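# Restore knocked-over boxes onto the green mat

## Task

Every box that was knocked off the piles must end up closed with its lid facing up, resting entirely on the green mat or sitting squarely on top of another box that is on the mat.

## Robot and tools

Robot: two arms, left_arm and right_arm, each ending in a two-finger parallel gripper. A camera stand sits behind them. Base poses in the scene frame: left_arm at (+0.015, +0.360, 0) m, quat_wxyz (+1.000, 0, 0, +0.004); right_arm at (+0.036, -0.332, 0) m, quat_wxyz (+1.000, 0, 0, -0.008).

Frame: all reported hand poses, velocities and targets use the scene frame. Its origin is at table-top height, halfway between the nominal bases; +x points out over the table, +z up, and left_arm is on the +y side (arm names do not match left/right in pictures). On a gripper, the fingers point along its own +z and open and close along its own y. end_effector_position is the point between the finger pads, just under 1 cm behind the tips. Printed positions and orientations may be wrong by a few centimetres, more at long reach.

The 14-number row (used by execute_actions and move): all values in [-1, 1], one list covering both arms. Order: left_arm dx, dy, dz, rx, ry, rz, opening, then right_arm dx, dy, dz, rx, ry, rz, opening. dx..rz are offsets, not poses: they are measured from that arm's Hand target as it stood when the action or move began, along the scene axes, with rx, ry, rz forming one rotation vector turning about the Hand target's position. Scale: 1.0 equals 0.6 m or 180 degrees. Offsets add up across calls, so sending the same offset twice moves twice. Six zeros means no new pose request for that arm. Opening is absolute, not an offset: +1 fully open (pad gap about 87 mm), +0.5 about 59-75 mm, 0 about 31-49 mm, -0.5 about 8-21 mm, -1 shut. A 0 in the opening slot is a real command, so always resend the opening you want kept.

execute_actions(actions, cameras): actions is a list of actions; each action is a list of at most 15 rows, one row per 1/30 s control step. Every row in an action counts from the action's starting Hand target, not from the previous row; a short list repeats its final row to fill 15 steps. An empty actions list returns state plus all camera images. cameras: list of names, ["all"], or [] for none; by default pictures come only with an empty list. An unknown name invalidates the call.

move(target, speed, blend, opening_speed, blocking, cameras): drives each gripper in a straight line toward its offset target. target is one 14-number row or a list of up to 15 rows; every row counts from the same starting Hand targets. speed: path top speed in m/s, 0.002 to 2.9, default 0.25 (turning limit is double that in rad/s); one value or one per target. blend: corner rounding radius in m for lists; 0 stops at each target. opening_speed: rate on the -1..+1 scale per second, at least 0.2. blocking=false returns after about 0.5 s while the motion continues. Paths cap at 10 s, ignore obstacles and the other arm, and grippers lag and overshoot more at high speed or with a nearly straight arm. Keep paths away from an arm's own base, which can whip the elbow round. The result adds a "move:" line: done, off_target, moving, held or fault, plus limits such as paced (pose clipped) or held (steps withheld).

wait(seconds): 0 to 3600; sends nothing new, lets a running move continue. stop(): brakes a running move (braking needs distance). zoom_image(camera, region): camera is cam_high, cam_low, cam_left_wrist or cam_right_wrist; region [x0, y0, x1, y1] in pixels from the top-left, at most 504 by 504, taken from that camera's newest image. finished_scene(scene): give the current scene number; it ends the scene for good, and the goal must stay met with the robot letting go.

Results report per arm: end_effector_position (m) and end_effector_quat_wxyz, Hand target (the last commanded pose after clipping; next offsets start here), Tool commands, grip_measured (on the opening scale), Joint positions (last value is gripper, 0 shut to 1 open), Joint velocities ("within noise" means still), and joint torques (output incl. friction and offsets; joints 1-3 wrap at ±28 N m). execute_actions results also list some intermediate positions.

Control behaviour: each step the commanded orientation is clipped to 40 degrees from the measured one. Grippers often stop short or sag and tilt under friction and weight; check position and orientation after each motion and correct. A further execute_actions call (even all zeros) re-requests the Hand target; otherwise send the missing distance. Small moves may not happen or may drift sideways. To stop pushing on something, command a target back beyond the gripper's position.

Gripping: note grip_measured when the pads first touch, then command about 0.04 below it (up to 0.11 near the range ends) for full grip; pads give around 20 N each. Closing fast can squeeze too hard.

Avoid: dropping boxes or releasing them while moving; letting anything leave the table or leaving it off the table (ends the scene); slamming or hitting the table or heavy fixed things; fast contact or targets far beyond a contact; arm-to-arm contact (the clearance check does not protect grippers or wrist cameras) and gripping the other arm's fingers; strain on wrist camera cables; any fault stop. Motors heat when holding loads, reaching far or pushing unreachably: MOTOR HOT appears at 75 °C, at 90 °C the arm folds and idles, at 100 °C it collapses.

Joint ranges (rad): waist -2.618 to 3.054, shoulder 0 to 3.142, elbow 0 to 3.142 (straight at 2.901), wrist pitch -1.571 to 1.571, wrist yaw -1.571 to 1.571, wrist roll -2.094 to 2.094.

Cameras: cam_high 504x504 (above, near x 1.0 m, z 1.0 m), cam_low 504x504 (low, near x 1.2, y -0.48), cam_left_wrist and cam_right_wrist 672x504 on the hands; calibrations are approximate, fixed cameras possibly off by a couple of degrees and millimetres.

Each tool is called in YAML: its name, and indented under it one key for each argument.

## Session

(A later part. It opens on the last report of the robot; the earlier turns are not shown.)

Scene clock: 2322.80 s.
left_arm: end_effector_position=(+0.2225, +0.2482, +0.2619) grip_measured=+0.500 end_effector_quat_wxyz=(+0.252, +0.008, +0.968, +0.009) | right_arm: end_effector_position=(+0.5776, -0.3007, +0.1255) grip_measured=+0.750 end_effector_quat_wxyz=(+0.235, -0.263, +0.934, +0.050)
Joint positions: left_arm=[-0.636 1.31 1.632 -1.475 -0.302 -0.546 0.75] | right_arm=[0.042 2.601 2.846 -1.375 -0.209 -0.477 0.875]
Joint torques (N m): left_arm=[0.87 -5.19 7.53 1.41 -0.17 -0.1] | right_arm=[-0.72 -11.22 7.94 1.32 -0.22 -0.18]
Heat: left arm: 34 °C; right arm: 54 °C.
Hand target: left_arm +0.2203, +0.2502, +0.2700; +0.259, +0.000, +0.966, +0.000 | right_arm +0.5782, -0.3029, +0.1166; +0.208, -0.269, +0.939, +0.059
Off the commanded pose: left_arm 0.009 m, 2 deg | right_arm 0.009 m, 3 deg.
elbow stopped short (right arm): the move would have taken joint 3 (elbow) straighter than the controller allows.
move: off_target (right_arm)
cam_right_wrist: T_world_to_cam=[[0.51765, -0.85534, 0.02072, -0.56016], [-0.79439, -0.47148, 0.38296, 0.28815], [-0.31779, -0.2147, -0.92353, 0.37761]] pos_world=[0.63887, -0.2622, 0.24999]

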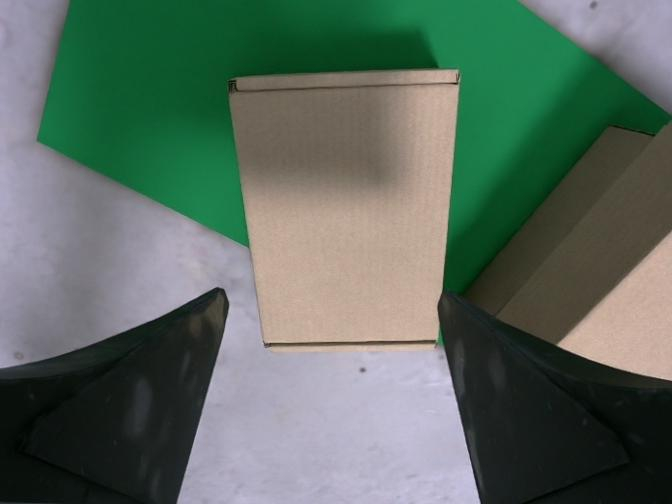

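move:
  target: [0,0,0,0,0,0,0.5, -0.005,0.012,-0.06,0,0,0,0.5]
  speed: 0.12

move:
  target: [0,0,0,0,0,0,0.5, 0,0,-0.09,0,0,0,0.5]
  speed: 0.06
  cameras: ["cam_right_wrist"]

Scene clock: 2329.77 s.
left_arm: end_effector_position=(+0.2225, +0.2482, +0.2619) grip_measured=+0.500 end_effector_quat_wxyz=(+0.252, +0.008, +0.968, +0.009) | right_arm: end_effector_position=(+0.5748, -0.2990, +0.0667) grip_measured=+0.500 end_effector_quat_wxyz=(+0.194, -0.263, +0.943, +0.061)
Joint positions: left_arm=[-0.636 1.31 1.632 -1.475 -0.302 -0.546 0.75] | right_arm=[0.045 2.569 2.556 -1.202 -0.209 -0.478 0.75]
Joint torques (N m): left_arm=[0.73 -5.49 7.39 1.4 -0.14 -0.03] | right_arm=[-0.05 -16.61 5.23 1.38 -0.15 -0.14]
Heat: left arm: 34 °C; right arm: 54 °C.
Hand target: left_arm +0.2203, +0.2502, +0.2700; +0.259, +0.000, +0.966, +0.000 | right_arm +0.5752, -0.2957, +0.0806; +0.208, -0.269, +0.939, +0.059
Off the commanded pose: left_arm 0.009 m, 2 deg | right_arm 0.014 m, 2 deg.
move: off_target (right_arm)

Scene clock: 2331.30 s.
left_arm: end_effector_position=(+0.2225, +0.2482, +0.2619) grip_measured=+0.500 end_effector_quat_wxyz=(+0.252, +0.008, +0.968, +0.009) | right_arm: end_effector_position=(+0.5880, -0.2974, +0.0629) grip_measured=+0.500 end_effector_quat_wxyz=(+0.250, -0.267, +0.930, +0.050)
Joint positions: left_arm=[-0.636 1.31 1.632 -1.475 -0.302 -0.546 0.75] | right_arm=[0.045 2.437 2.266 -0.928 -0.215 -0.478 0.75]
Joint torques (N m): left_arm=[0.91 -5.2 7.49 1.44 -0.11 -0.07] | right_arm=[0.01 -9.78 3.4 1.47 -0.03 -0.1]
Heat: left arm: 34 °C; right arm: 54 °C.
Hand target: left_arm +0.2203, +0.2502, +0.2700; +0.259, +0.000, +0.966, +0.000 | right_arm +0.5752, -0.2957, +0.0265; +0.208, -0.269, +0.939, +0.059
Off the commanded pose: left_arm 0.009 m, 2 deg | right_arm 0.039 m, 5 deg.
move: off_target (right_arm)
cam_right_wrist: T_world_to_cam=[[0.52252, -0.85206, 0.03102, -0.56396], [-0.8025, -0.47918, 0.3555, 0.32619], [-0.28804, -0.21065, -0.93416, 0.30817]] pos_world=[0.64521, -0.2593, 0.18942]

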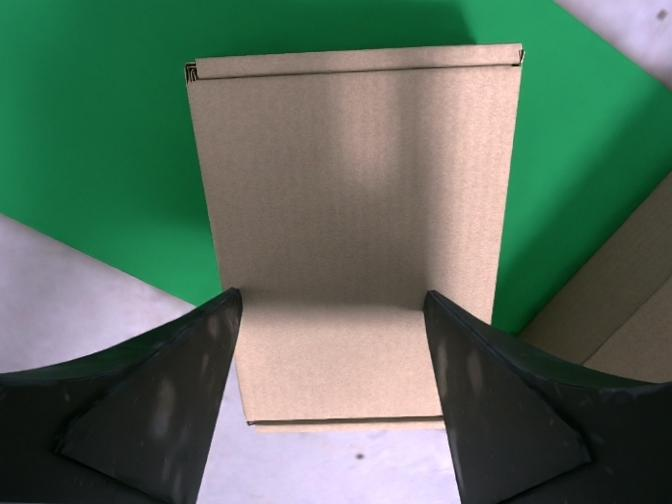

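move:
  target: [0,0,0,0,0,0,0.5, 0.037,-0.06,0,0,0,-0.2,0.5]
  speed: 0.08
  cameras: ["cam_right_wrist","cam_high"]

zoom_image:
  camera: "cam_high"
  region: [0, 255, 200, 405]

Scene clock: 2341.37 s.
left_arm: end_effector_position=(+0.2225, +0.2482, +0.2619) grip_measured=+0.500 end_effector_quat_wxyz=(+0.252, +0.008, +0.968, +0.009) | right_arm: end_effector_position=(+0.6135, -0.3207, +0.0659) grip_measured=+0.500 end_effector_quat_wxyz=(+0.273, +0.017, +0.962, +0.001)
Joint positions: left_arm=[-0.636 1.31 1.632 -1.475 -0.302 -0.546 0.75] | right_arm=[0.038 2.501 2.376 -0.892 0.018 0.051 0.75]
Joint torques (N m): left_arm=[0.59 -5.29 7.6 1.42 -0.12 -0.05] | right_arm=[-1.88 -9.01 6.63 1.07 0.23 0.12]
Heat: left arm: 34 °C; right arm: 54 °C.
Hand target: left_arm +0.2203, +0.2502, +0.2700; +0.259, +0.000, +0.966, +0.000 | right_arm +0.5974, -0.3318, +0.0266; +0.216, +0.035, +0.976, -0.008
Off the commanded pose: left_arm 0.009 m, 2 deg | right_arm 0.044 m, 7 deg.
move: off_target (right_arm)
cam_right_wrist: T_world_to_cam=[[-0.02894, -0.99938, -0.01998, -0.30281], [-0.94781, 0.02109, 0.31815, 0.58652], [-0.31753, 0.02814, -0.94783, 0.40903]] pos_world=[0.67702, -0.3265, 0.19503]
Images, in order (width x height): cam_high 504x504, cam_right_wrist 672x504.

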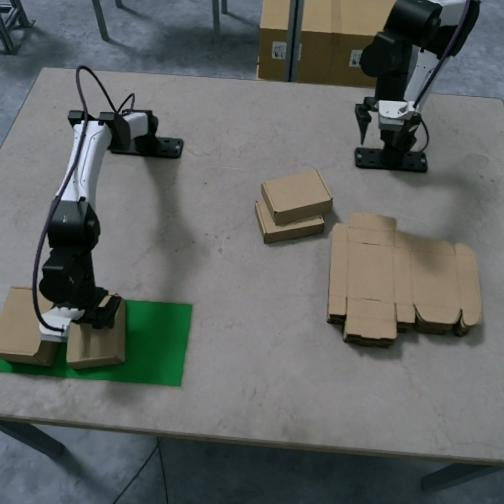

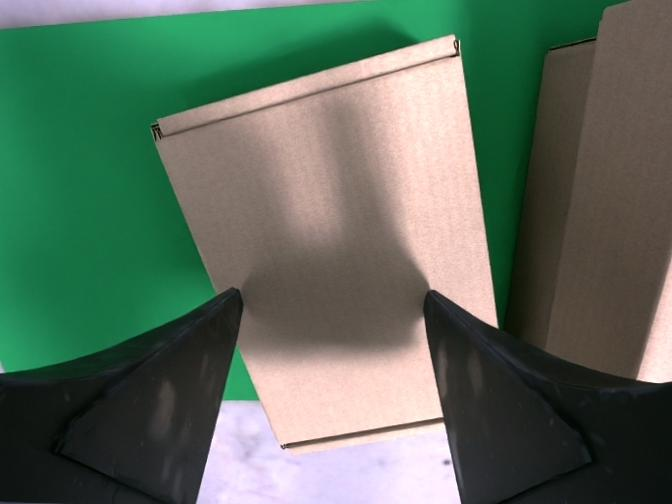

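Scaled by 2.520 from the camera's image (finer frame: 720x720).

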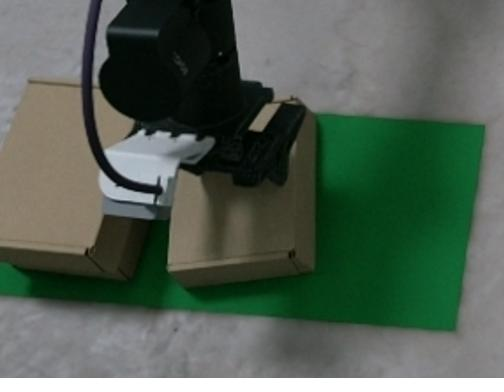

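move:
  target: [0,0,0,0,0,0,0.5, 0.02,0.0,0,0,0,-0.12,0.5]
  speed: 0.08
  cameras: ["cam_right_wrist","cam_high"]

zoom_image:
  camera: "cam_high"
  region: [0, 255, 200, 405]

Scene clock: 2350.00 s.
left_arm: end_effector_position=(+0.2225, +0.2482, +0.2619) grip_measured=+0.500 end_effector_quat_wxyz=(+0.252, +0.008, +0.968, +0.009) | right_arm: end_effector_position=(+0.6252, -0.3323, +0.0666) grip_measured=+0.500 end_effector_quat_wxyz=(+0.270, +0.210, +0.939, -0.035)
Joint positions: left_arm=[-0.636 1.31 1.632 -1.475 -0.302 -0.546 0.75] | right_arm=[0.046 2.684 2.734 -1.102 0.196 0.418 0.75]
Joint torques (N m): left_arm=[0.61 -5.27 7.34 1.45 -0.14 -0.05] | right_arm=[-0.23 -9.25 6.15 0.96 0.31 0.23]
Heat: left arm: 34 °C; right arm: 53 °C.
Hand target: left_arm +0.2203, +0.2502, +0.2700; +0.259, +0.000, +0.966, +0.000 | right_arm +0.6095, -0.3318, +0.0267; +0.211, +0.217, +0.952, -0.048
Off the commanded pose: left_arm 0.009 m, 2 deg | right_arm 0.043 m, 7 deg.
move: off_target (right_arm)
cam_right_wrist: T_world_to_cam=[[-0.41167, -0.90965, -0.05545, -0.04254], [-0.86997, 0.37413, 0.32123, 0.66599], [-0.27146, 0.18048, -0.94538, 0.43532]] pos_world=[0.68004, -0.36642, 0.19524]
Images, in order (width x height): cam_high 504x504, cam_right_wrist 672x504.

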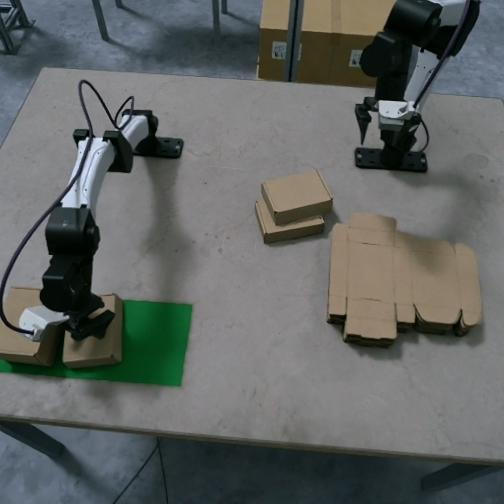

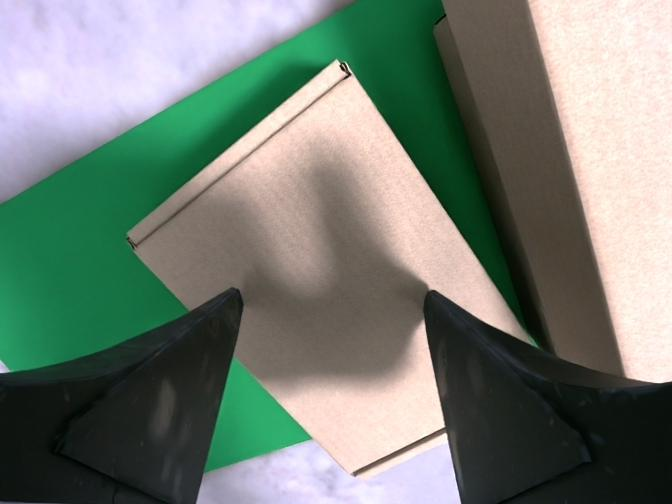

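Scaled by 2.520 from the camera's image (finer frame: 720x720).

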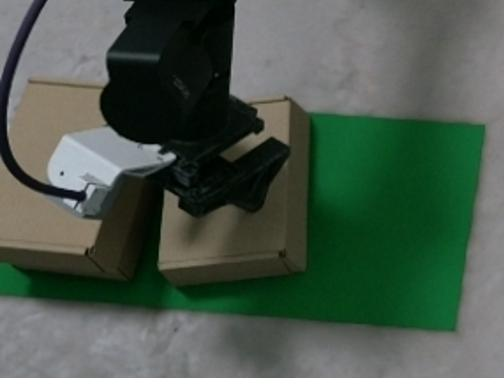

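move:
  target:
    - [0,0,0,0,0,0,0.5, 0.02,0.01,0.07,0,0,0.05,0.5]
    - [0,0,0,0,0,0,0.5, -0.15,0.02,0.33,0,0,0.1,0.5]
  speed: 0.2
  cameras: ["cam_right_wrist","cam_high"]

zoom_image:
  camera: "cam_high"
  region: [0, 255, 200, 405]

Scene clock: 2355.73 s.
left_arm: end_effector_position=(+0.2225, +0.2482, +0.2619) grip_measured=+0.500 end_effector_quat_wxyz=(+0.252, +0.008, +0.968, +0.009) | right_arm: end_effector_position=(+0.5239, -0.3233, +0.2118) grip_measured=+0.500 end_effector_quat_wxyz=(+0.240, +0.074, +0.968, -0.016)
Joint positions: left_arm=[-0.636 1.31 1.632 -1.475 -0.302 -0.546 0.75] | right_arm=[0.05 2.403 2.855 -1.543 0.083 0.165 0.75]
Joint torques (N m): left_arm=[0.54 -5.29 7.45 1.42 -0.11 -0.05] | right_arm=[-0.2 -13.74 6.13 1.46 0.07 -0.17]
Heat: left arm: 34 °C; right arm: 53 °C.
Hand target: left_arm +0.2203, +0.2502, +0.2700; +0.259, +0.000, +0.966, +0.000 | right_arm +0.5194, -0.3198, +0.2246; +0.216, +0.065, +0.974, -0.015
Off the commanded pose: left_arm 0.009 m, 2 deg | right_arm 0.014 m, 3 deg.
elbow stopped short (right arm): the move would have taken joint 3 (elbow) straighter than the controller allows.
move: off_target (right_arm)
cam_right_wrist: T_world_to_cam=[[-0.14853, -0.98883, -0.01264, -0.24049], [-0.91507, 0.13258, 0.38088, 0.46078], [-0.37495, 0.06814, -0.92454, 0.55696]] pos_world=[0.59476, -0.33684, 0.33638]
Images, in order (width x height): cam_high 504x504, cam_right_wrist 672x504.

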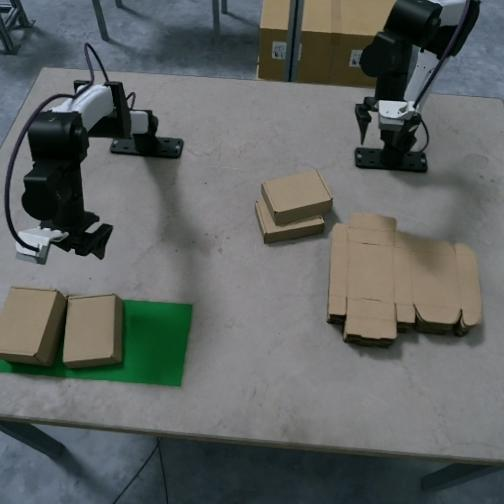

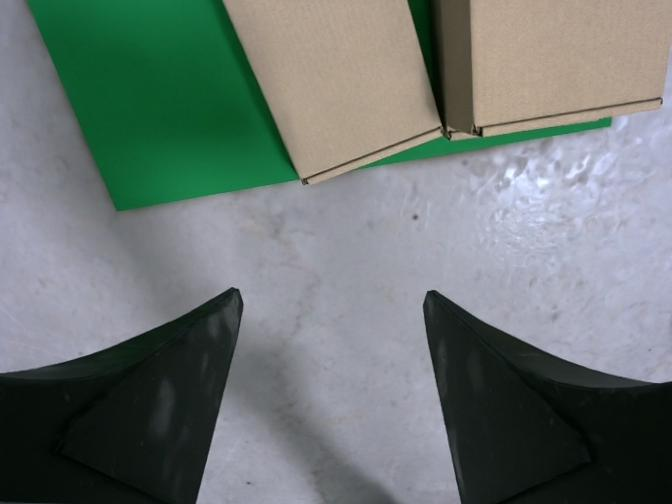

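Scaled by 2.520 from the camera's image (finer frame: 720x720).

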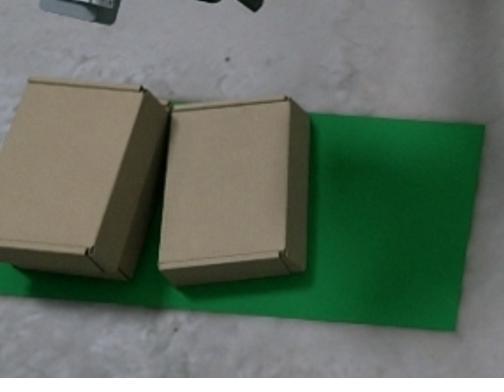

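move:
  target:
    - [0,0,0,0,0,0,0.5, -0.099,-0.022,-0.1,-0.0033,-0.0555,0.0425,0.5]
    - [0,0,0,0,0,0,0.5, -0.099,-0.022,-0.312,-0.0033,-0.0555,0.0425,0.5]
  speed: 0.2
  cameras: ["cam_right_wrist"]

Scene clock: 2369.00 s.
left_arm: end_effector_position=(+0.2225, +0.2482, +0.2619) grip_measured=+0.500 end_effector_quat_wxyz=(+0.252, +0.008, +0.968, +0.009) | right_arm: end_effector_position=(+0.4600, -0.3311, +0.0429) grip_measured=+0.500 end_effector_quat_wxyz=(+0.304, +0.004, +0.953, -0.001)
Joint positions: left_arm=[-0.636 1.31 1.632 -1.475 -0.302 -0.546 0.75] | right_arm=[0.021 1.809 1.162 -0.307 0.007 0.01 0.75]
Joint torques (N m): left_arm=[0.79 -5.35 7.71 1.47 -0.17 -0.06] | right_arm=[-0.85 -7.23 6.2 1.85 -0.03 -0.17]
Heat: left arm: 34 °C; right arm: 54 °C.
Hand target: left_arm +0.2203, +0.2502, +0.2700; +0.259, +0.000, +0.966, +0.000 | right_arm +0.4601, -0.3330, +0.0373; +0.301, +0.000, +0.954, +0.000
Off the commanded pose: left_arm 0.009 m, 2 deg | right_arm 0.006 m, 1 deg.
move: done
cam_right_wrist: T_world_to_cam=[[-0.00524, -0.99995, -0.00834, -0.32969], [-0.96639, 0.00292, 0.25705, 0.45369], [-0.25702, 0.00941, -0.96636, 0.30545]] pos_world=[0.51522, -0.33387, 0.1758]

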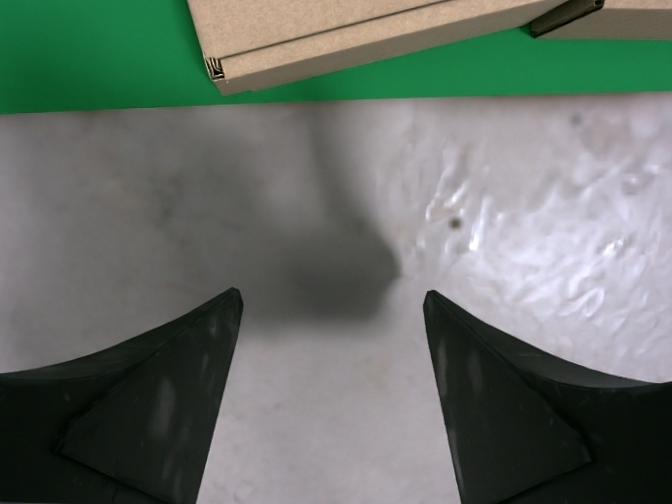

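move:
  target: [0,0,0,0,0,0,0.5, 0.145,-0.004,-0.002,0,0,0,0.5]
  speed: 0.08
  cameras: ["cam_right_wrist","cam_high"]

zoom_image:
  camera: "cam_high"
  region: [0, 255, 200, 405]

Scene clock: 2374.53 s.
left_arm: end_effector_position=(+0.2225, +0.2482, +0.2619) grip_measured=+0.500 end_effector_quat_wxyz=(+0.252, +0.008, +0.968, +0.009) | right_arm: end_effector_position=(+0.5437, -0.3329, +0.0407) grip_measured=+0.500 end_effector_quat_wxyz=(+0.306, +0.004, +0.952, -0.001)
Joint positions: left_arm=[-0.636 1.31 1.632 -1.475 -0.302 -0.546 0.75] | right_arm=[0.016 2.108 1.577 -0.418 0.004 0.006 0.75]
Joint torques (N m): left_arm=[0.83 -5.19 7.36 1.47 -0.11 -0.09] | right_arm=[-1.09 -9.02 8.75 1.71 -0.03 -0.15]
Heat: left arm: 34 °C; right arm: 53 °C.
Hand target: left_arm +0.2203, +0.2502, +0.2700; +0.259, +0.000, +0.966, +0.000 | right_arm +0.5472, -0.3352, +0.0362; +0.301, +0.000, +0.954, +0.001
Off the commanded pose: left_arm 0.009 m, 2 deg | right_arm 0.006 m, 1 deg.
move: done
cam_right_wrist: T_world_to_cam=[[-0.00529, -0.99995, -0.00865, -0.33099], [-0.96737, 0.00292, 0.25335, 0.53582], [-0.25331, 0.00971, -0.96734, 0.32306]] pos_world=[0.59842, -0.33567, 0.17389]
Images, in order (width x height): cam_high 504x504, cam_right_wrist 672x504.

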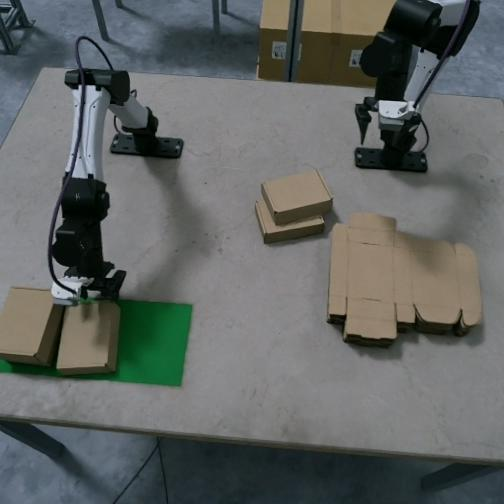

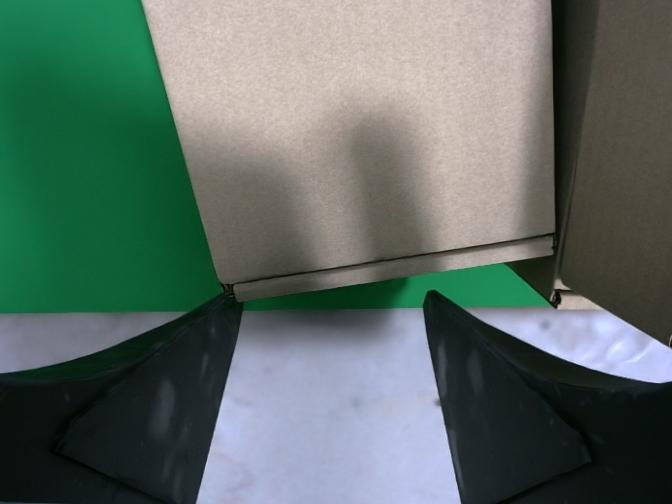

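Scaled by 2.520 from the camera's image (finer frame: 720x720).

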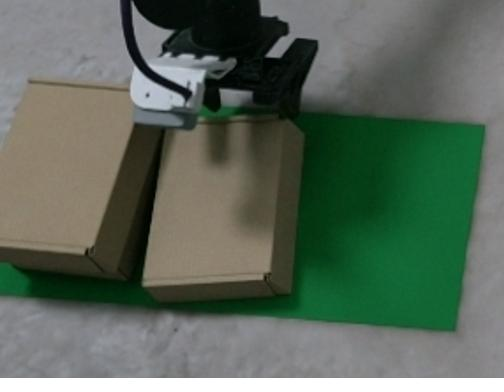

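move:
  target:
    - [0,0,0,0,0,0,0.5, -0.08,0.0,0.01,0,0,0,0.5]
    - [0,0,0,0,0,0,0.5, -0.1,0.1,0.25,0,0,0,-1]
    - [0,0,0,0,0,0,0.5, 0.171,0.235,0.2,-0.1401,0.0152,0.0483,-1]
    - [0,0,0,0,0,0,0.5, 0.171,0.235,0.035,-0.1401,0.0152,0.0483,-1]
  speed: 0.2
  blend: [0.01,0.03,0,0]
  cameras: ["cam_right_wrist","cam_high"]

Scene clock: 2389.93 s.
left_arm: end_effector_position=(+0.2225, +0.2482, +0.2619) grip_measured=+0.500 end_effector_quat_wxyz=(+0.252, +0.008, +0.968, +0.009) | right_arm: end_effector_position=(+0.6472, -0.1962, +0.0635) grip_measured=-0.999 end_effector_quat_wxyz=(+0.337, -0.157, +0.911, -0.175)
Joint positions: left_arm=[-0.636 1.31 1.632 -1.475 -0.302 -0.546 0.75] | right_arm=[0.364 2.807 2.847 -0.946 0.443 -0.149 0]
Joint torques (N m): left_arm=[0.53 -5.48 7.54 1.41 -0.16 -0.08] | right_arm=[-0.18 -12.97 8.35 1.84 0.33 0.18]
Heat: left arm: 34 °C; right arm: 53 °C.
Hand target: left_arm +0.2203, +0.2502, +0.2700; +0.259, +0.000, +0.966, +0.000 | right_arm +0.6498, -0.1944, +0.0573; +0.270, -0.137, +0.935, -0.185
Off the commanded pose: left_arm 0.009 m, 2 deg | right_arm 0.007 m, 9 deg.
elbow stopped short (right arm): the move would have taken joint 3 (elbow) straighter than the controller allows.
move: off_target (right_arm); blend cut to 0 m at target 2
cam_right_wrist: T_world_to_cam=[[0.17239, -0.89197, 0.41794, -0.31449], [-0.9766, -0.09938, 0.19073, 0.61968], [-0.12859, -0.44104, -0.88823, 0.19579]] pos_world=[0.68457, -0.13258, 0.18715]
Images, in order (width x height): cam_high 504x504, cam_right_wrist 672x504.

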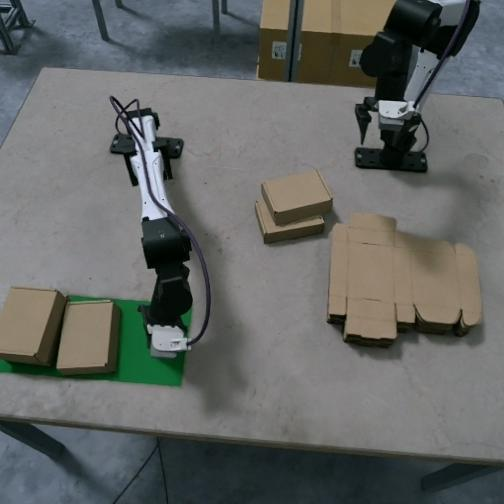

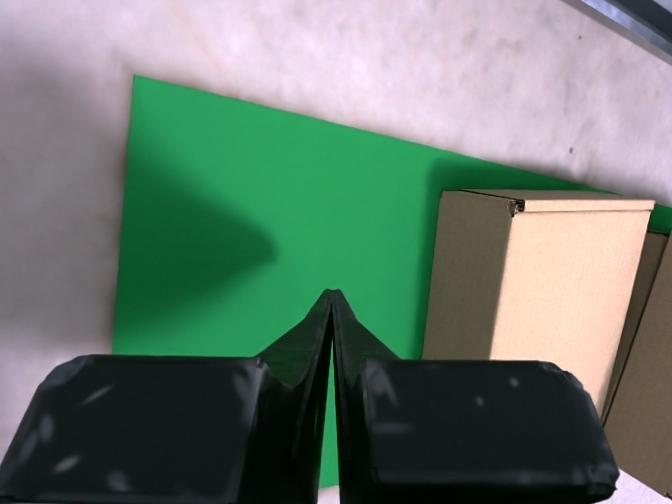

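move:
  target: [0,0,0,0,0,0,0.5, -0.025,-0.03,-0.035,0,0,0,-1]
  speed: 0.1
  cameras: ["cam_right_wrist"]

Scene clock: 2394.97 s.
left_arm: end_effector_position=(+0.2225, +0.2482, +0.2619) grip_measured=+0.500 end_effector_quat_wxyz=(+0.252, +0.008, +0.968, +0.009) | right_arm: end_effector_position=(+0.6352, -0.2091, +0.0471) grip_measured=-0.999 end_effector_quat_wxyz=(+0.302, -0.149, +0.924, -0.180)
Joint positions: left_arm=[-0.636 1.31 1.632 -1.475 -0.302 -0.546 0.75] | right_arm=[0.35 2.823 2.847 -1.01 0.443 -0.121 0]
Joint torques (N m): left_arm=[0.91 -5.41 7.57 1.39 -0.14 -0.08] | right_arm=[-1.14 -12.68 8.27 1.58 0.42 0.2]
Heat: left arm: 34 °C; right arm: 54 °C.
Hand target: left_arm +0.2203, +0.2502, +0.2700; +0.259, +0.000, +0.966, +0.000 | right_arm +0.6348, -0.2124, +0.0362; +0.270, -0.137, +0.935, -0.185
Off the commanded pose: left_arm 0.009 m, 2 deg | right_arm 0.011 m, 4 deg.
elbow stopped short (right arm): the move would have taken joint 3 (elbow) straighter than the controller allows.
move: off_target (right_arm)
cam_right_wrist: T_world_to_cam=[[0.16977, -0.89427, 0.41408, -0.31571], [-0.96383, -0.06308, 0.25893, 0.60603], [-0.20543, -0.44306, -0.87264, 0.2216]] pos_world=[0.68323, -0.14592, 0.1672]

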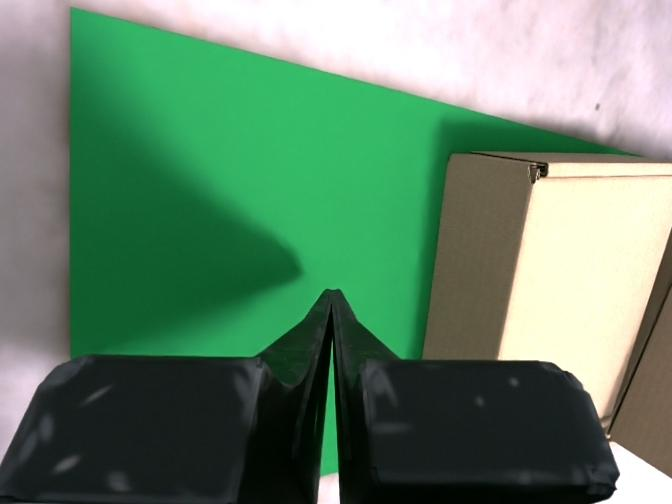

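execute_actions:
  actions: []

Scene clock: 2409.17 s.
left_arm: end_effector_position=(+0.2225, +0.2482, +0.2619) grip_measured=+0.500 end_effector_quat_wxyz=(+0.252, +0.008, +0.968, +0.009) | right_arm: end_effector_position=(+0.6351, -0.2091, +0.0471) grip_measured=-0.999 end_effector_quat_wxyz=(+0.302, -0.149, +0.925, -0.180)
Joint positions: left_arm=[-0.636 1.31 1.632 -1.475 -0.302 -0.546 0.75] | right_arm=[0.35 2.823 2.847 -1.011 0.443 -0.121 0]
Joint velocities: within noise
Joint torques (N m): left_arm=[0.62 -5.31 7.27 1.41 -0.15 -0.02] | right_arm=[-0.9 -12.78 8.28 1.56 0.42 0.18]
Heat: left arm: 34 °C; right arm: 58 °C.
Hand target: left_arm +0.2203, +0.2502, +0.2700; +0.259, +0.000, +0.966, +0.000 | right_arm +0.6348, -0.2124, +0.0362; +0.270, -0.137, +0.935, -0.185
Tool commands: left_gripper/opening=+0.5 right_gripper/opening=-1.0
Off the commanded pose: left_arm 0.009 m, 2 deg | right_arm 0.011 m, 4 deg.
camera_calibration:
cam_left_wrist: T_world_to_cam=[[-0.0262, -0.99945, -0.02041, 0.25962], [-0.94123, 0.01778, 0.33729, 0.1413], [-0.33674, 0.02805, -0.94118, 0.45812]] pos_world=[0.29407, 0.24412, 0.38881]
cam_right_wrist: T_world_to_cam=[[0.16958, -0.89438, 0.41391, -0.31557], [-0.9638, -0.06283, 0.25911, 0.60601], [-0.20574, -0.44287, -0.87266, 0.22184]] pos_world=[0.68323, -0.14592, 0.1672]

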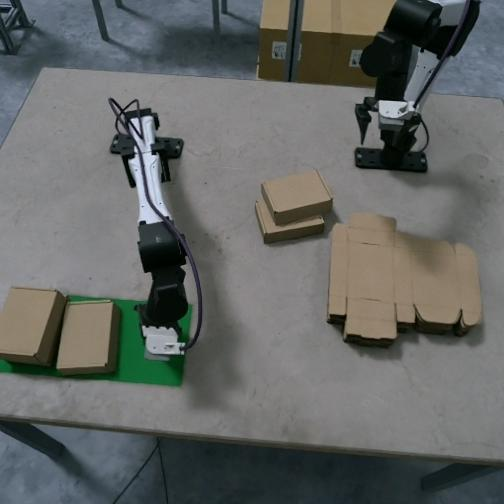

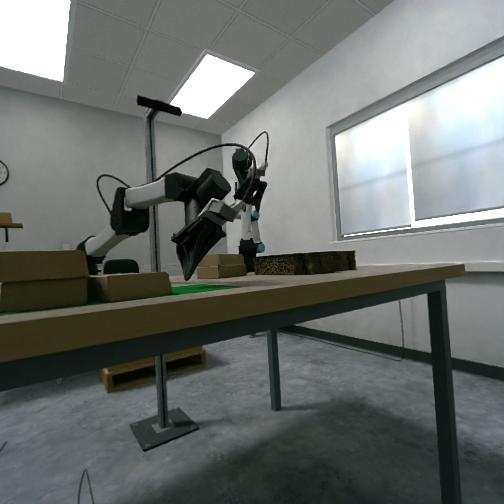

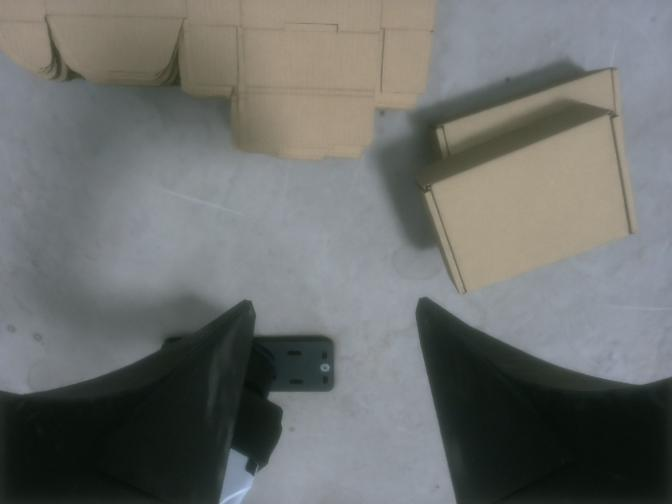

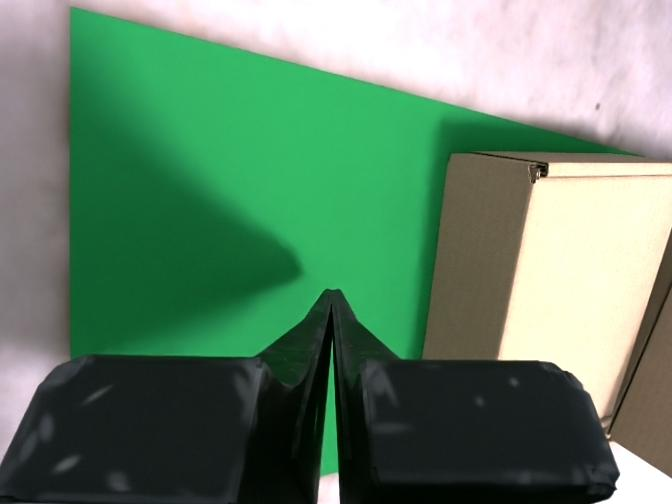

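move:
  target: [0,0,0,0,0,0,0.5,0,-0.108,0,0,0,0,-1]
  speed: 0.08
  cameras: ["cam_high","cam_right_wrist"]

Scene clock: 2414.63 s.
left_arm: end_effector_position=(+0.2225, +0.2482, +0.2619) grip_measured=+0.500 end_effector_quat_wxyz=(+0.252, +0.008, +0.968, +0.009) | right_arm: end_effector_position=(+0.6367, -0.2745, +0.0281) grip_measured=-1.000 end_effector_quat_wxyz=(+0.268, -0.133, +0.935, -0.189)
Joint positions: left_arm=[-0.636 1.31 1.632 -1.475 -0.302 -0.546 0.75] | right_arm=[0.239 2.749 2.641 -0.92 0.408 -0.175 0]
Joint torques (N m): left_arm=[0.7 -5.19 7.62 1.39 -0.12 -0.06] | right_arm=[-0.8 -16.98 5.35 1.58 0.16 -0.15]
Heat: left arm: 34 °C; right arm: 59 °C.
Hand target: left_arm +0.2203, +0.2502, +0.2700; +0.259, +0.000, +0.966, +0.000 | right_arm +0.6348, -0.2772, +0.0361; +0.270, -0.137, +0.935, -0.185
Off the commanded pose: left_arm 0.009 m, 2 deg | right_arm 0.009 m, 1 deg.
move: done
cam_right_wrist: T_world_to_cam=[[0.14985, -0.89673, 0.41643, -0.3547], [-0.94802, -0.01073, 0.31802, 0.61095], [-0.28071, -0.44244, -0.85173, 0.22392]] pos_world=[0.6952, -0.21244, 0.14413]

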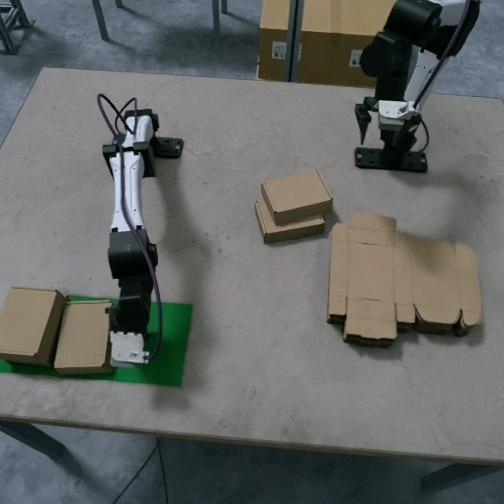

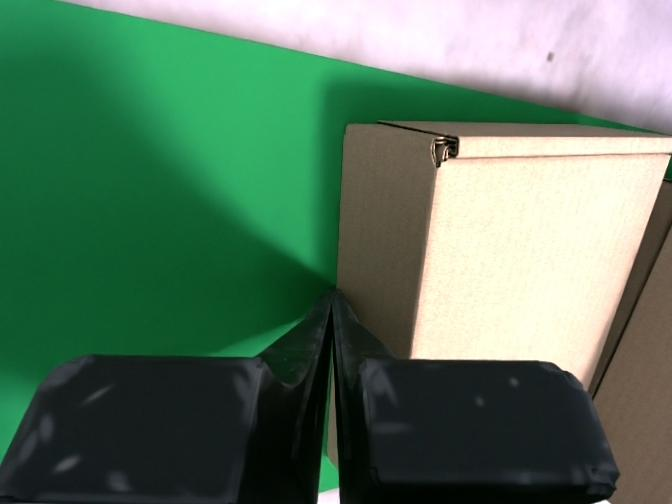

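move:
  target: [0,0,0,0,0,0,0.5,0,-0.03,0.012,0,0,0,-1]
  speed: 0.05
  cameras: ["cam_high","cam_right_wrist"]

Scene clock: 2418.50 s.
left_arm: end_effector_position=(+0.2225, +0.2482, +0.2619) grip_measured=+0.500 end_effector_quat_wxyz=(+0.252, +0.008, +0.968, +0.009) | right_arm: end_effector_position=(+0.6351, -0.2930, +0.0284) grip_measured=-1.000 end_effector_quat_wxyz=(+0.261, -0.134, +0.937, -0.188)
Joint positions: left_arm=[-0.636 1.31 1.632 -1.475 -0.302 -0.546 0.75] | right_arm=[0.205 2.708 2.566 -0.887 0.388 -0.205 0]
Joint torques (N m): left_arm=[0.61 -5.34 7.35 1.42 -0.07 -0.07] | right_arm=[-0.87 -17.69 5.45 1.61 0.11 -0.12]
Heat: left arm: 34 °C; right arm: 62 °C.
Hand target: left_arm +0.2203, +0.2502, +0.2700; +0.259, +0.000, +0.966, +0.000 | right_arm +0.6348, -0.2952, +0.0434; +0.270, -0.137, +0.935, -0.185
Off the commanded pose: left_arm 0.009 m, 2 deg | right_arm 0.015 m, 1 deg.
move: off_target (right_arm)
cam_right_wrist: T_world_to_cam=[[0.15638, -0.89665, 0.41419, -0.37512], [-0.94363, -0.01176, 0.3308, 0.6056], [-0.29174, -0.44257, -0.84795, 0.22232]] pos_world=[0.69498, -0.23084, 0.14356]

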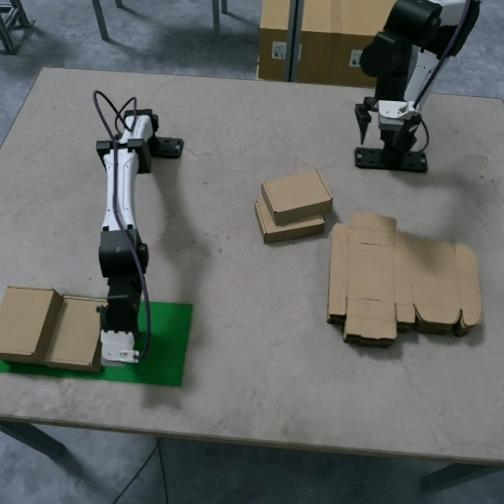

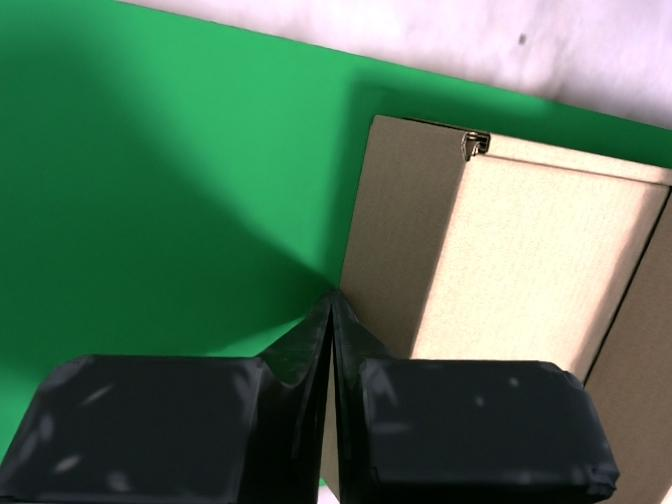

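move:
  target: [0,0,0,0,0,0,0.5,0,-0.0133,0,0,0,0,-1]
  speed: 0.04
  cameras: ["cam_high","cam_right_wrist"]

zoom_image:
  camera: "cam_high"
  region: [0, 235, 200, 395]

Scene clock: 2440.57 s.
left_arm: end_effector_position=(+0.2225, +0.2482, +0.2619) grip_measured=+0.500 end_effector_quat_wxyz=(+0.252, +0.008, +0.968, +0.009) | right_arm: end_effector_position=(+0.6351, -0.2982, +0.0285) grip_measured=-1.000 end_effector_quat_wxyz=(+0.262, -0.136, +0.937, -0.186)
Joint positions: left_arm=[-0.636 1.31 1.632 -1.475 -0.302 -0.546 0.75] | right_arm=[0.195 2.688 2.528 -0.862 0.378 -0.218 0]
Joint torques (N m): left_arm=[0.8 -5.27 7.35 1.39 -0.14 -0.06] | right_arm=[-1.22 -17.85 5.57 1.62 0.28 -0.06]
Heat: left arm: 34 °C; right arm: 66 °C.
Hand target: left_arm +0.2203, +0.2502, +0.2700; +0.259, +0.000, +0.966, +0.000 | right_arm +0.6348, -0.3031, +0.0434; +0.270, -0.138, +0.935, -0.185
Off the commanded pose: left_arm 0.009 m, 2 deg | right_arm 0.016 m, 1 deg.
move: off_target (right_arm)
cam_right_wrist: T_world_to_cam=[[0.16064, -0.89673, 0.41239, -0.3825], [-0.94372, -0.01716, 0.33031, 0.60402], [-0.28912, -0.44224, -0.84902, 0.21864]] pos_world=[0.69469, -0.23595, 0.14386]

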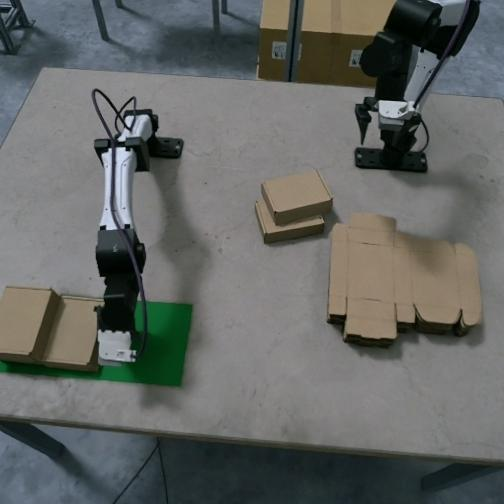

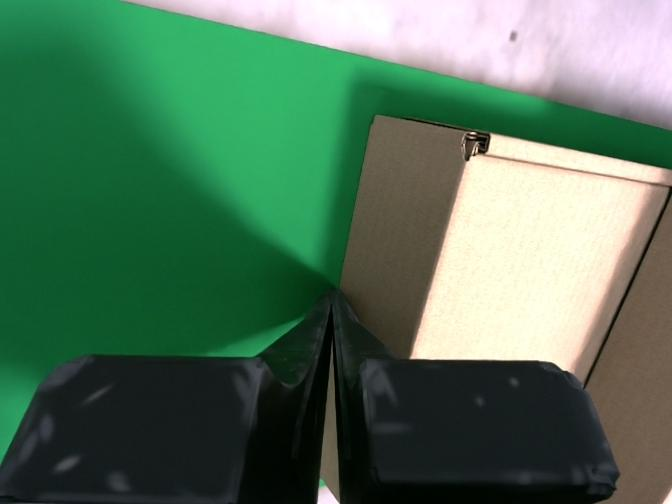

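Scaled by 2.520 from the camera's image (finer frame: 720x720).

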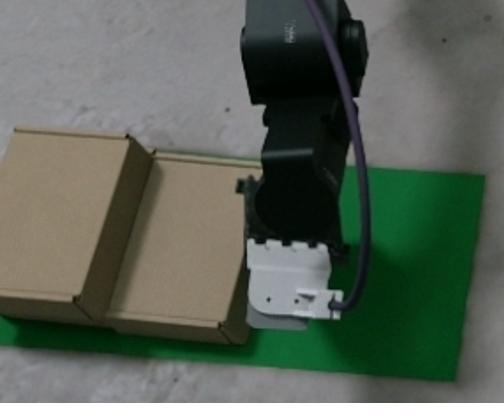

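move:
  target:
    - [0,0,0,0,0,0,0.5,0,0.1,0.04,0,0,0,-1]
    - [0,0,0,0,0,0,0.5,-0.2,0.15,0.25,0.1373,0.0126,-0.0549,0.5]
    - [0,0,0,0,0,0,0.5,-0.558,0.0885,0.378,0.1373,0.0126,-0.0549,0.5]
  speed: 0.25
  blend: [0.02,0.04,0]
  cameras: ["cam_high","cam_left_wrist"]

zoom_image:
  camera: "cam_high"
  region: [225, 140, 375, 260]

zoom_image:
  camera: "cam_high"
  region: [0, 235, 200, 395]

Scene clock: 2467.40 s.
left_arm: end_effector_position=(+0.2225, +0.2482, +0.2619) grip_measured=+0.500 end_effector_quat_wxyz=(+0.252, +0.008, +0.968, +0.009) | right_arm: end_effector_position=(+0.3042, -0.2497, +0.2750) grip_measured=+0.500 end_effector_quat_wxyz=(+0.269, -0.003, +0.963, +0.004)
Joint positions: left_arm=[-0.636 1.31 1.632 -1.475 -0.302 -0.546 0.75] | right_arm=[0.378 1.416 1.749 -1.385 0.174 0.308 0.75]
Joint torques (N m): left_arm=[0.66 -5.3 7.34 1.37 -0.15 -0.05] | right_arm=[0.2 -4.04 5.26 1.52 0.29 0.14]
Heat: left arm: 33 °C; right arm: 77 °C. Fold the right arm in close to its base, or ease its load, before you think long.
Hand target: left_arm +0.2203, +0.2502, +0.2700; +0.259, +0.000, +0.966, +0.000 | right_arm +0.3000, -0.2500, +0.2702; +0.258, +0.000, +0.966, +0.000
Off the commanded pose: left_arm 0.009 m, 2 deg | right_arm 0.006 m, 1 deg.
MOTOR HOT: joint 2 (shoulder) of the right arm reports 77 °C; the controller's stop level is 90 °C. To cool a motor, set the load down, stop pushing, or move to a pose that needs little force.
move: done; blend cut to 0 m at target 2; target 2's new opening was sent with right_arm's hand 0.017 m and 3 deg from that target
cam_left_wrist: T_world_to_cam=[[-0.0262, -0.99945, -0.02041, 0.25962], [-0.94123, 0.01778, 0.33729, 0.1413], [-0.33674, 0.02805, -0.94118, 0.45812]] pos_world=[0.29407, 0.24412, 0.38881]

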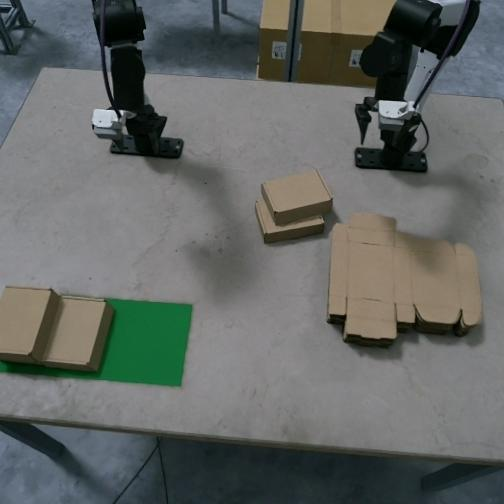

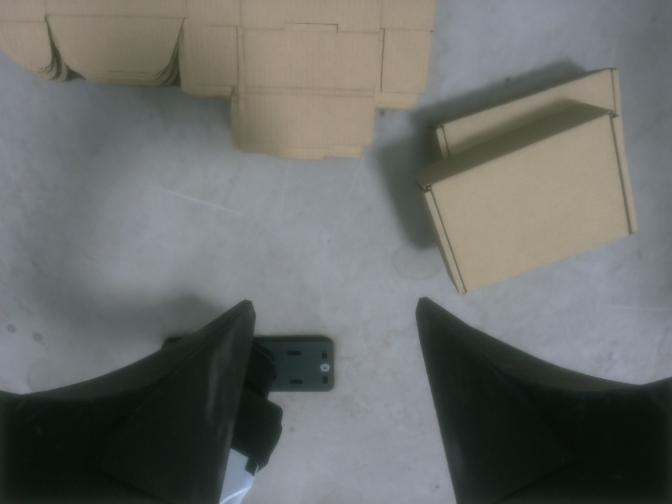

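Scaled by 3.360 from the camera's image (finer frame: 720x720).

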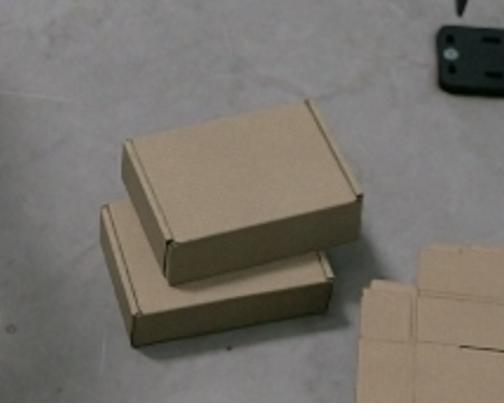

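Scaled by 2.520 from the camera's image (finer frame: 720x720).

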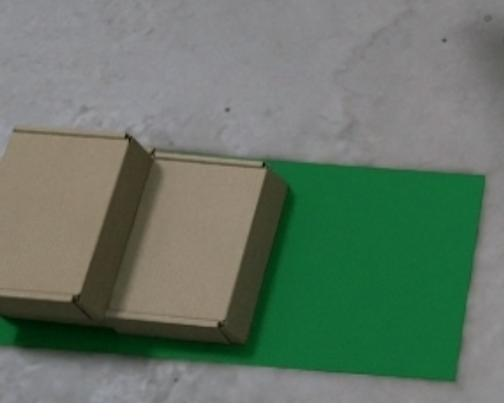

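move:
  target: [0.011,-0.2637,-0.15,0.0257,0.0515,-0.2937,0.2,0,0,0,0,0,0,0.5]
  speed: 0.2
  cameras: ["cam_high","cam_left_wrist"]

Scene clock: 2496.30 s.
left_arm: end_effector_position=(+0.2241, +0.1009, +0.1780) grip_measured=+0.200 end_effector_quat_wxyz=(+0.150, +0.432, +0.886, -0.071) | right_arm: end_effector_position=(+0.3041, -0.2498, +0.2750) grip_measured=+0.500 end_effector_quat_wxyz=(+0.268, -0.003, +0.963, +0.004)
Joint positions: left_arm=[-0.901 1.66 1.623 -1.201 0.001 0.015 0.6] | right_arm=[0.378 1.416 1.749 -1.385 0.174 0.309 0.75]
Joint torques (N m): left_arm=[-0.53 -6.76 8.47 1.52 0.03 0.08] | right_arm=[0.32 -4.1 5.03 1.47 0.31 0.11]
Heat: left arm: 33 °C; right arm: 58 °C.
Hand target: left_arm +0.2269, +0.0921, +0.1799; +0.156, +0.440, +0.881, -0.078 | right_arm +0.3000, -0.2500, +0.2702; +0.258, +0.000, +0.966, +0.000
Off the commanded pose: left_arm 0.010 m, 1 deg | right_arm 0.006 m, 1 deg.
MOTOR HOT: cleared for the motors of the right arm.
move: done
cam_left_wrist: T_world_to_cam=[[-0.79658, -0.60453, -0.00018, 0.23995], [-0.52464, 0.69116, 0.49704, -0.01599], [-0.30035, 0.39603, -0.86773, 0.32562]] pos_world=[0.28055, 0.02715, 0.29055]

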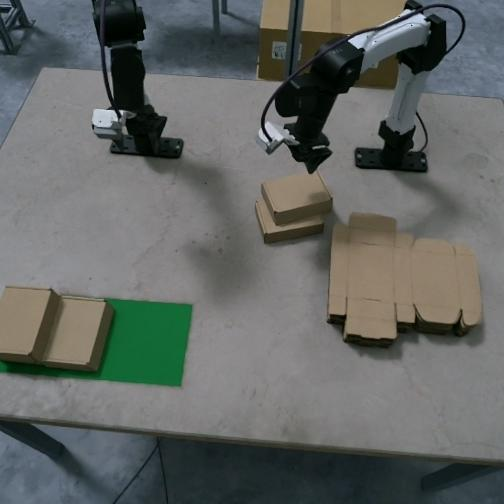

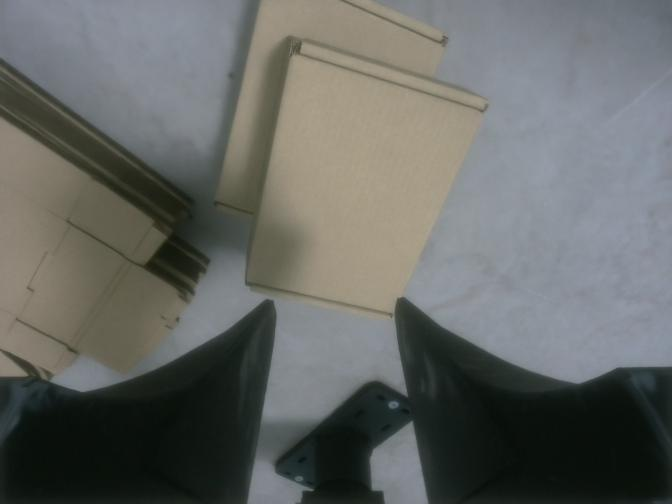

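move:
  target: [0,0,-0.1,0,0,0,0.2,0,0,0,0,0,0,0.5]
  speed: 0.15

move:
  target: [0,0,-0.03,0,0,0,0.2,0,0,0,0,0,0,0.5]
  speed: 0.05
  cameras: ["cam_high","cam_left_wrist","cam_low"]

Scene clock: 2503.07 s.
left_arm: end_effector_position=(+0.2291, +0.0946, +0.1218) grip_measured=+0.200 end_effector_quat_wxyz=(+0.155, +0.432, +0.885, -0.073) | right_arm: end_effector_position=(+0.3041, -0.2498, +0.2750) grip_measured=+0.500 end_effector_quat_wxyz=(+0.268, -0.003, +0.963, +0.004)
Joint positions: left_arm=[-0.901 1.66 1.397 -0.962 0.001 0.016 0.6] | right_arm=[0.378 1.416 1.749 -1.385 0.174 0.309 0.75]
Joint torques (N m): left_arm=[-0.76 -9.06 5.44 1.57 0.06 0.1] | right_arm=[0.38 -4.21 4.96 1.48 0.3 0.12]
Heat: left arm: 34 °C; right arm: 56 °C.
Hand target: left_arm +0.2269, +0.0920, +0.1199; +0.156, +0.440, +0.881, -0.078 | right_arm +0.3000, -0.2500, +0.2702; +0.258, +0.000, +0.966, +0.000
Off the commanded pose: left_arm 0.004 m, 1 deg | right_arm 0.006 m, 1 deg.
move: done

Scene clock: 2504.07 s.
left_arm: end_effector_position=(+0.2291, +0.0945, +0.1052) grip_measured=+0.200 end_effector_quat_wxyz=(+0.157, +0.432, +0.885, -0.075) | right_arm: end_effector_position=(+0.3041, -0.2498, +0.2750) grip_measured=+0.500 end_effector_quat_wxyz=(+0.268, -0.003, +0.963, +0.004)
Joint positions: left_arm=[-0.901 1.66 1.33 -0.892 0.002 0.016 0.6] | right_arm=[0.378 1.416 1.749 -1.385 0.174 0.309 0.75]
Joint torques (N m): left_arm=[-0.5 -8.5 5.45 1.58 0.07 0.05] | right_arm=[0.12 -4.29 4.89 1.39 0.36 0.14]
Heat: left arm: 34 °C; right arm: 55 °C.
Hand target: left_arm +0.2269, +0.0920, +0.1019; +0.156, +0.440, +0.881, -0.078 | right_arm +0.3000, -0.2500, +0.2702; +0.258, +0.000, +0.966, +0.000
Off the commanded pose: left_arm 0.005 m, 1 deg | right_arm 0.006 m, 1 deg.
move: done
cam_left_wrist: T_world_to_cam=[[-0.79717, -0.60376, -0.00019, 0.24009], [-0.52871, 0.69792, 0.48309, 0.02899], [-0.29154, 0.3852, -0.87557, 0.26632]] pos_world=[0.28436, 0.02214, 0.21922]
Images, in order (width x height): cam_high 504x504, cam_low 504x504, cam_left_wrist 672x504.

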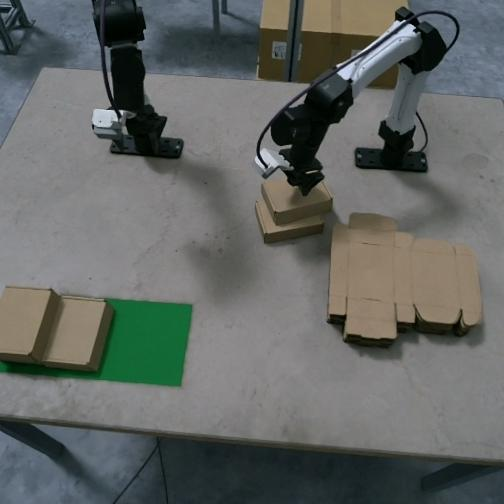

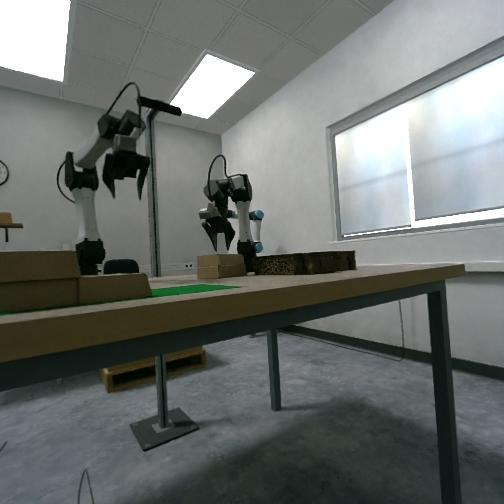

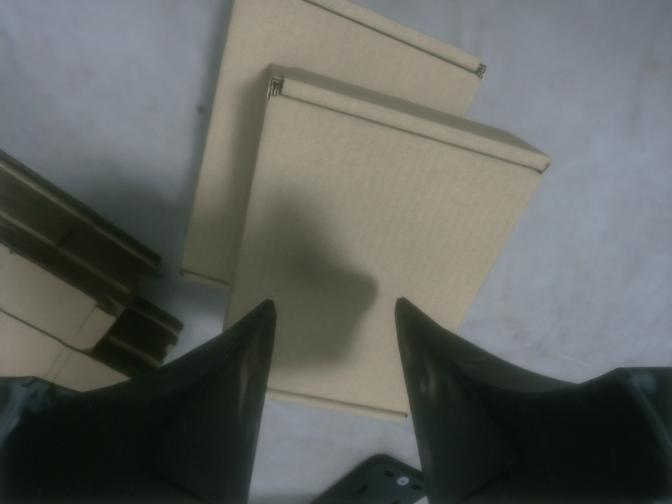

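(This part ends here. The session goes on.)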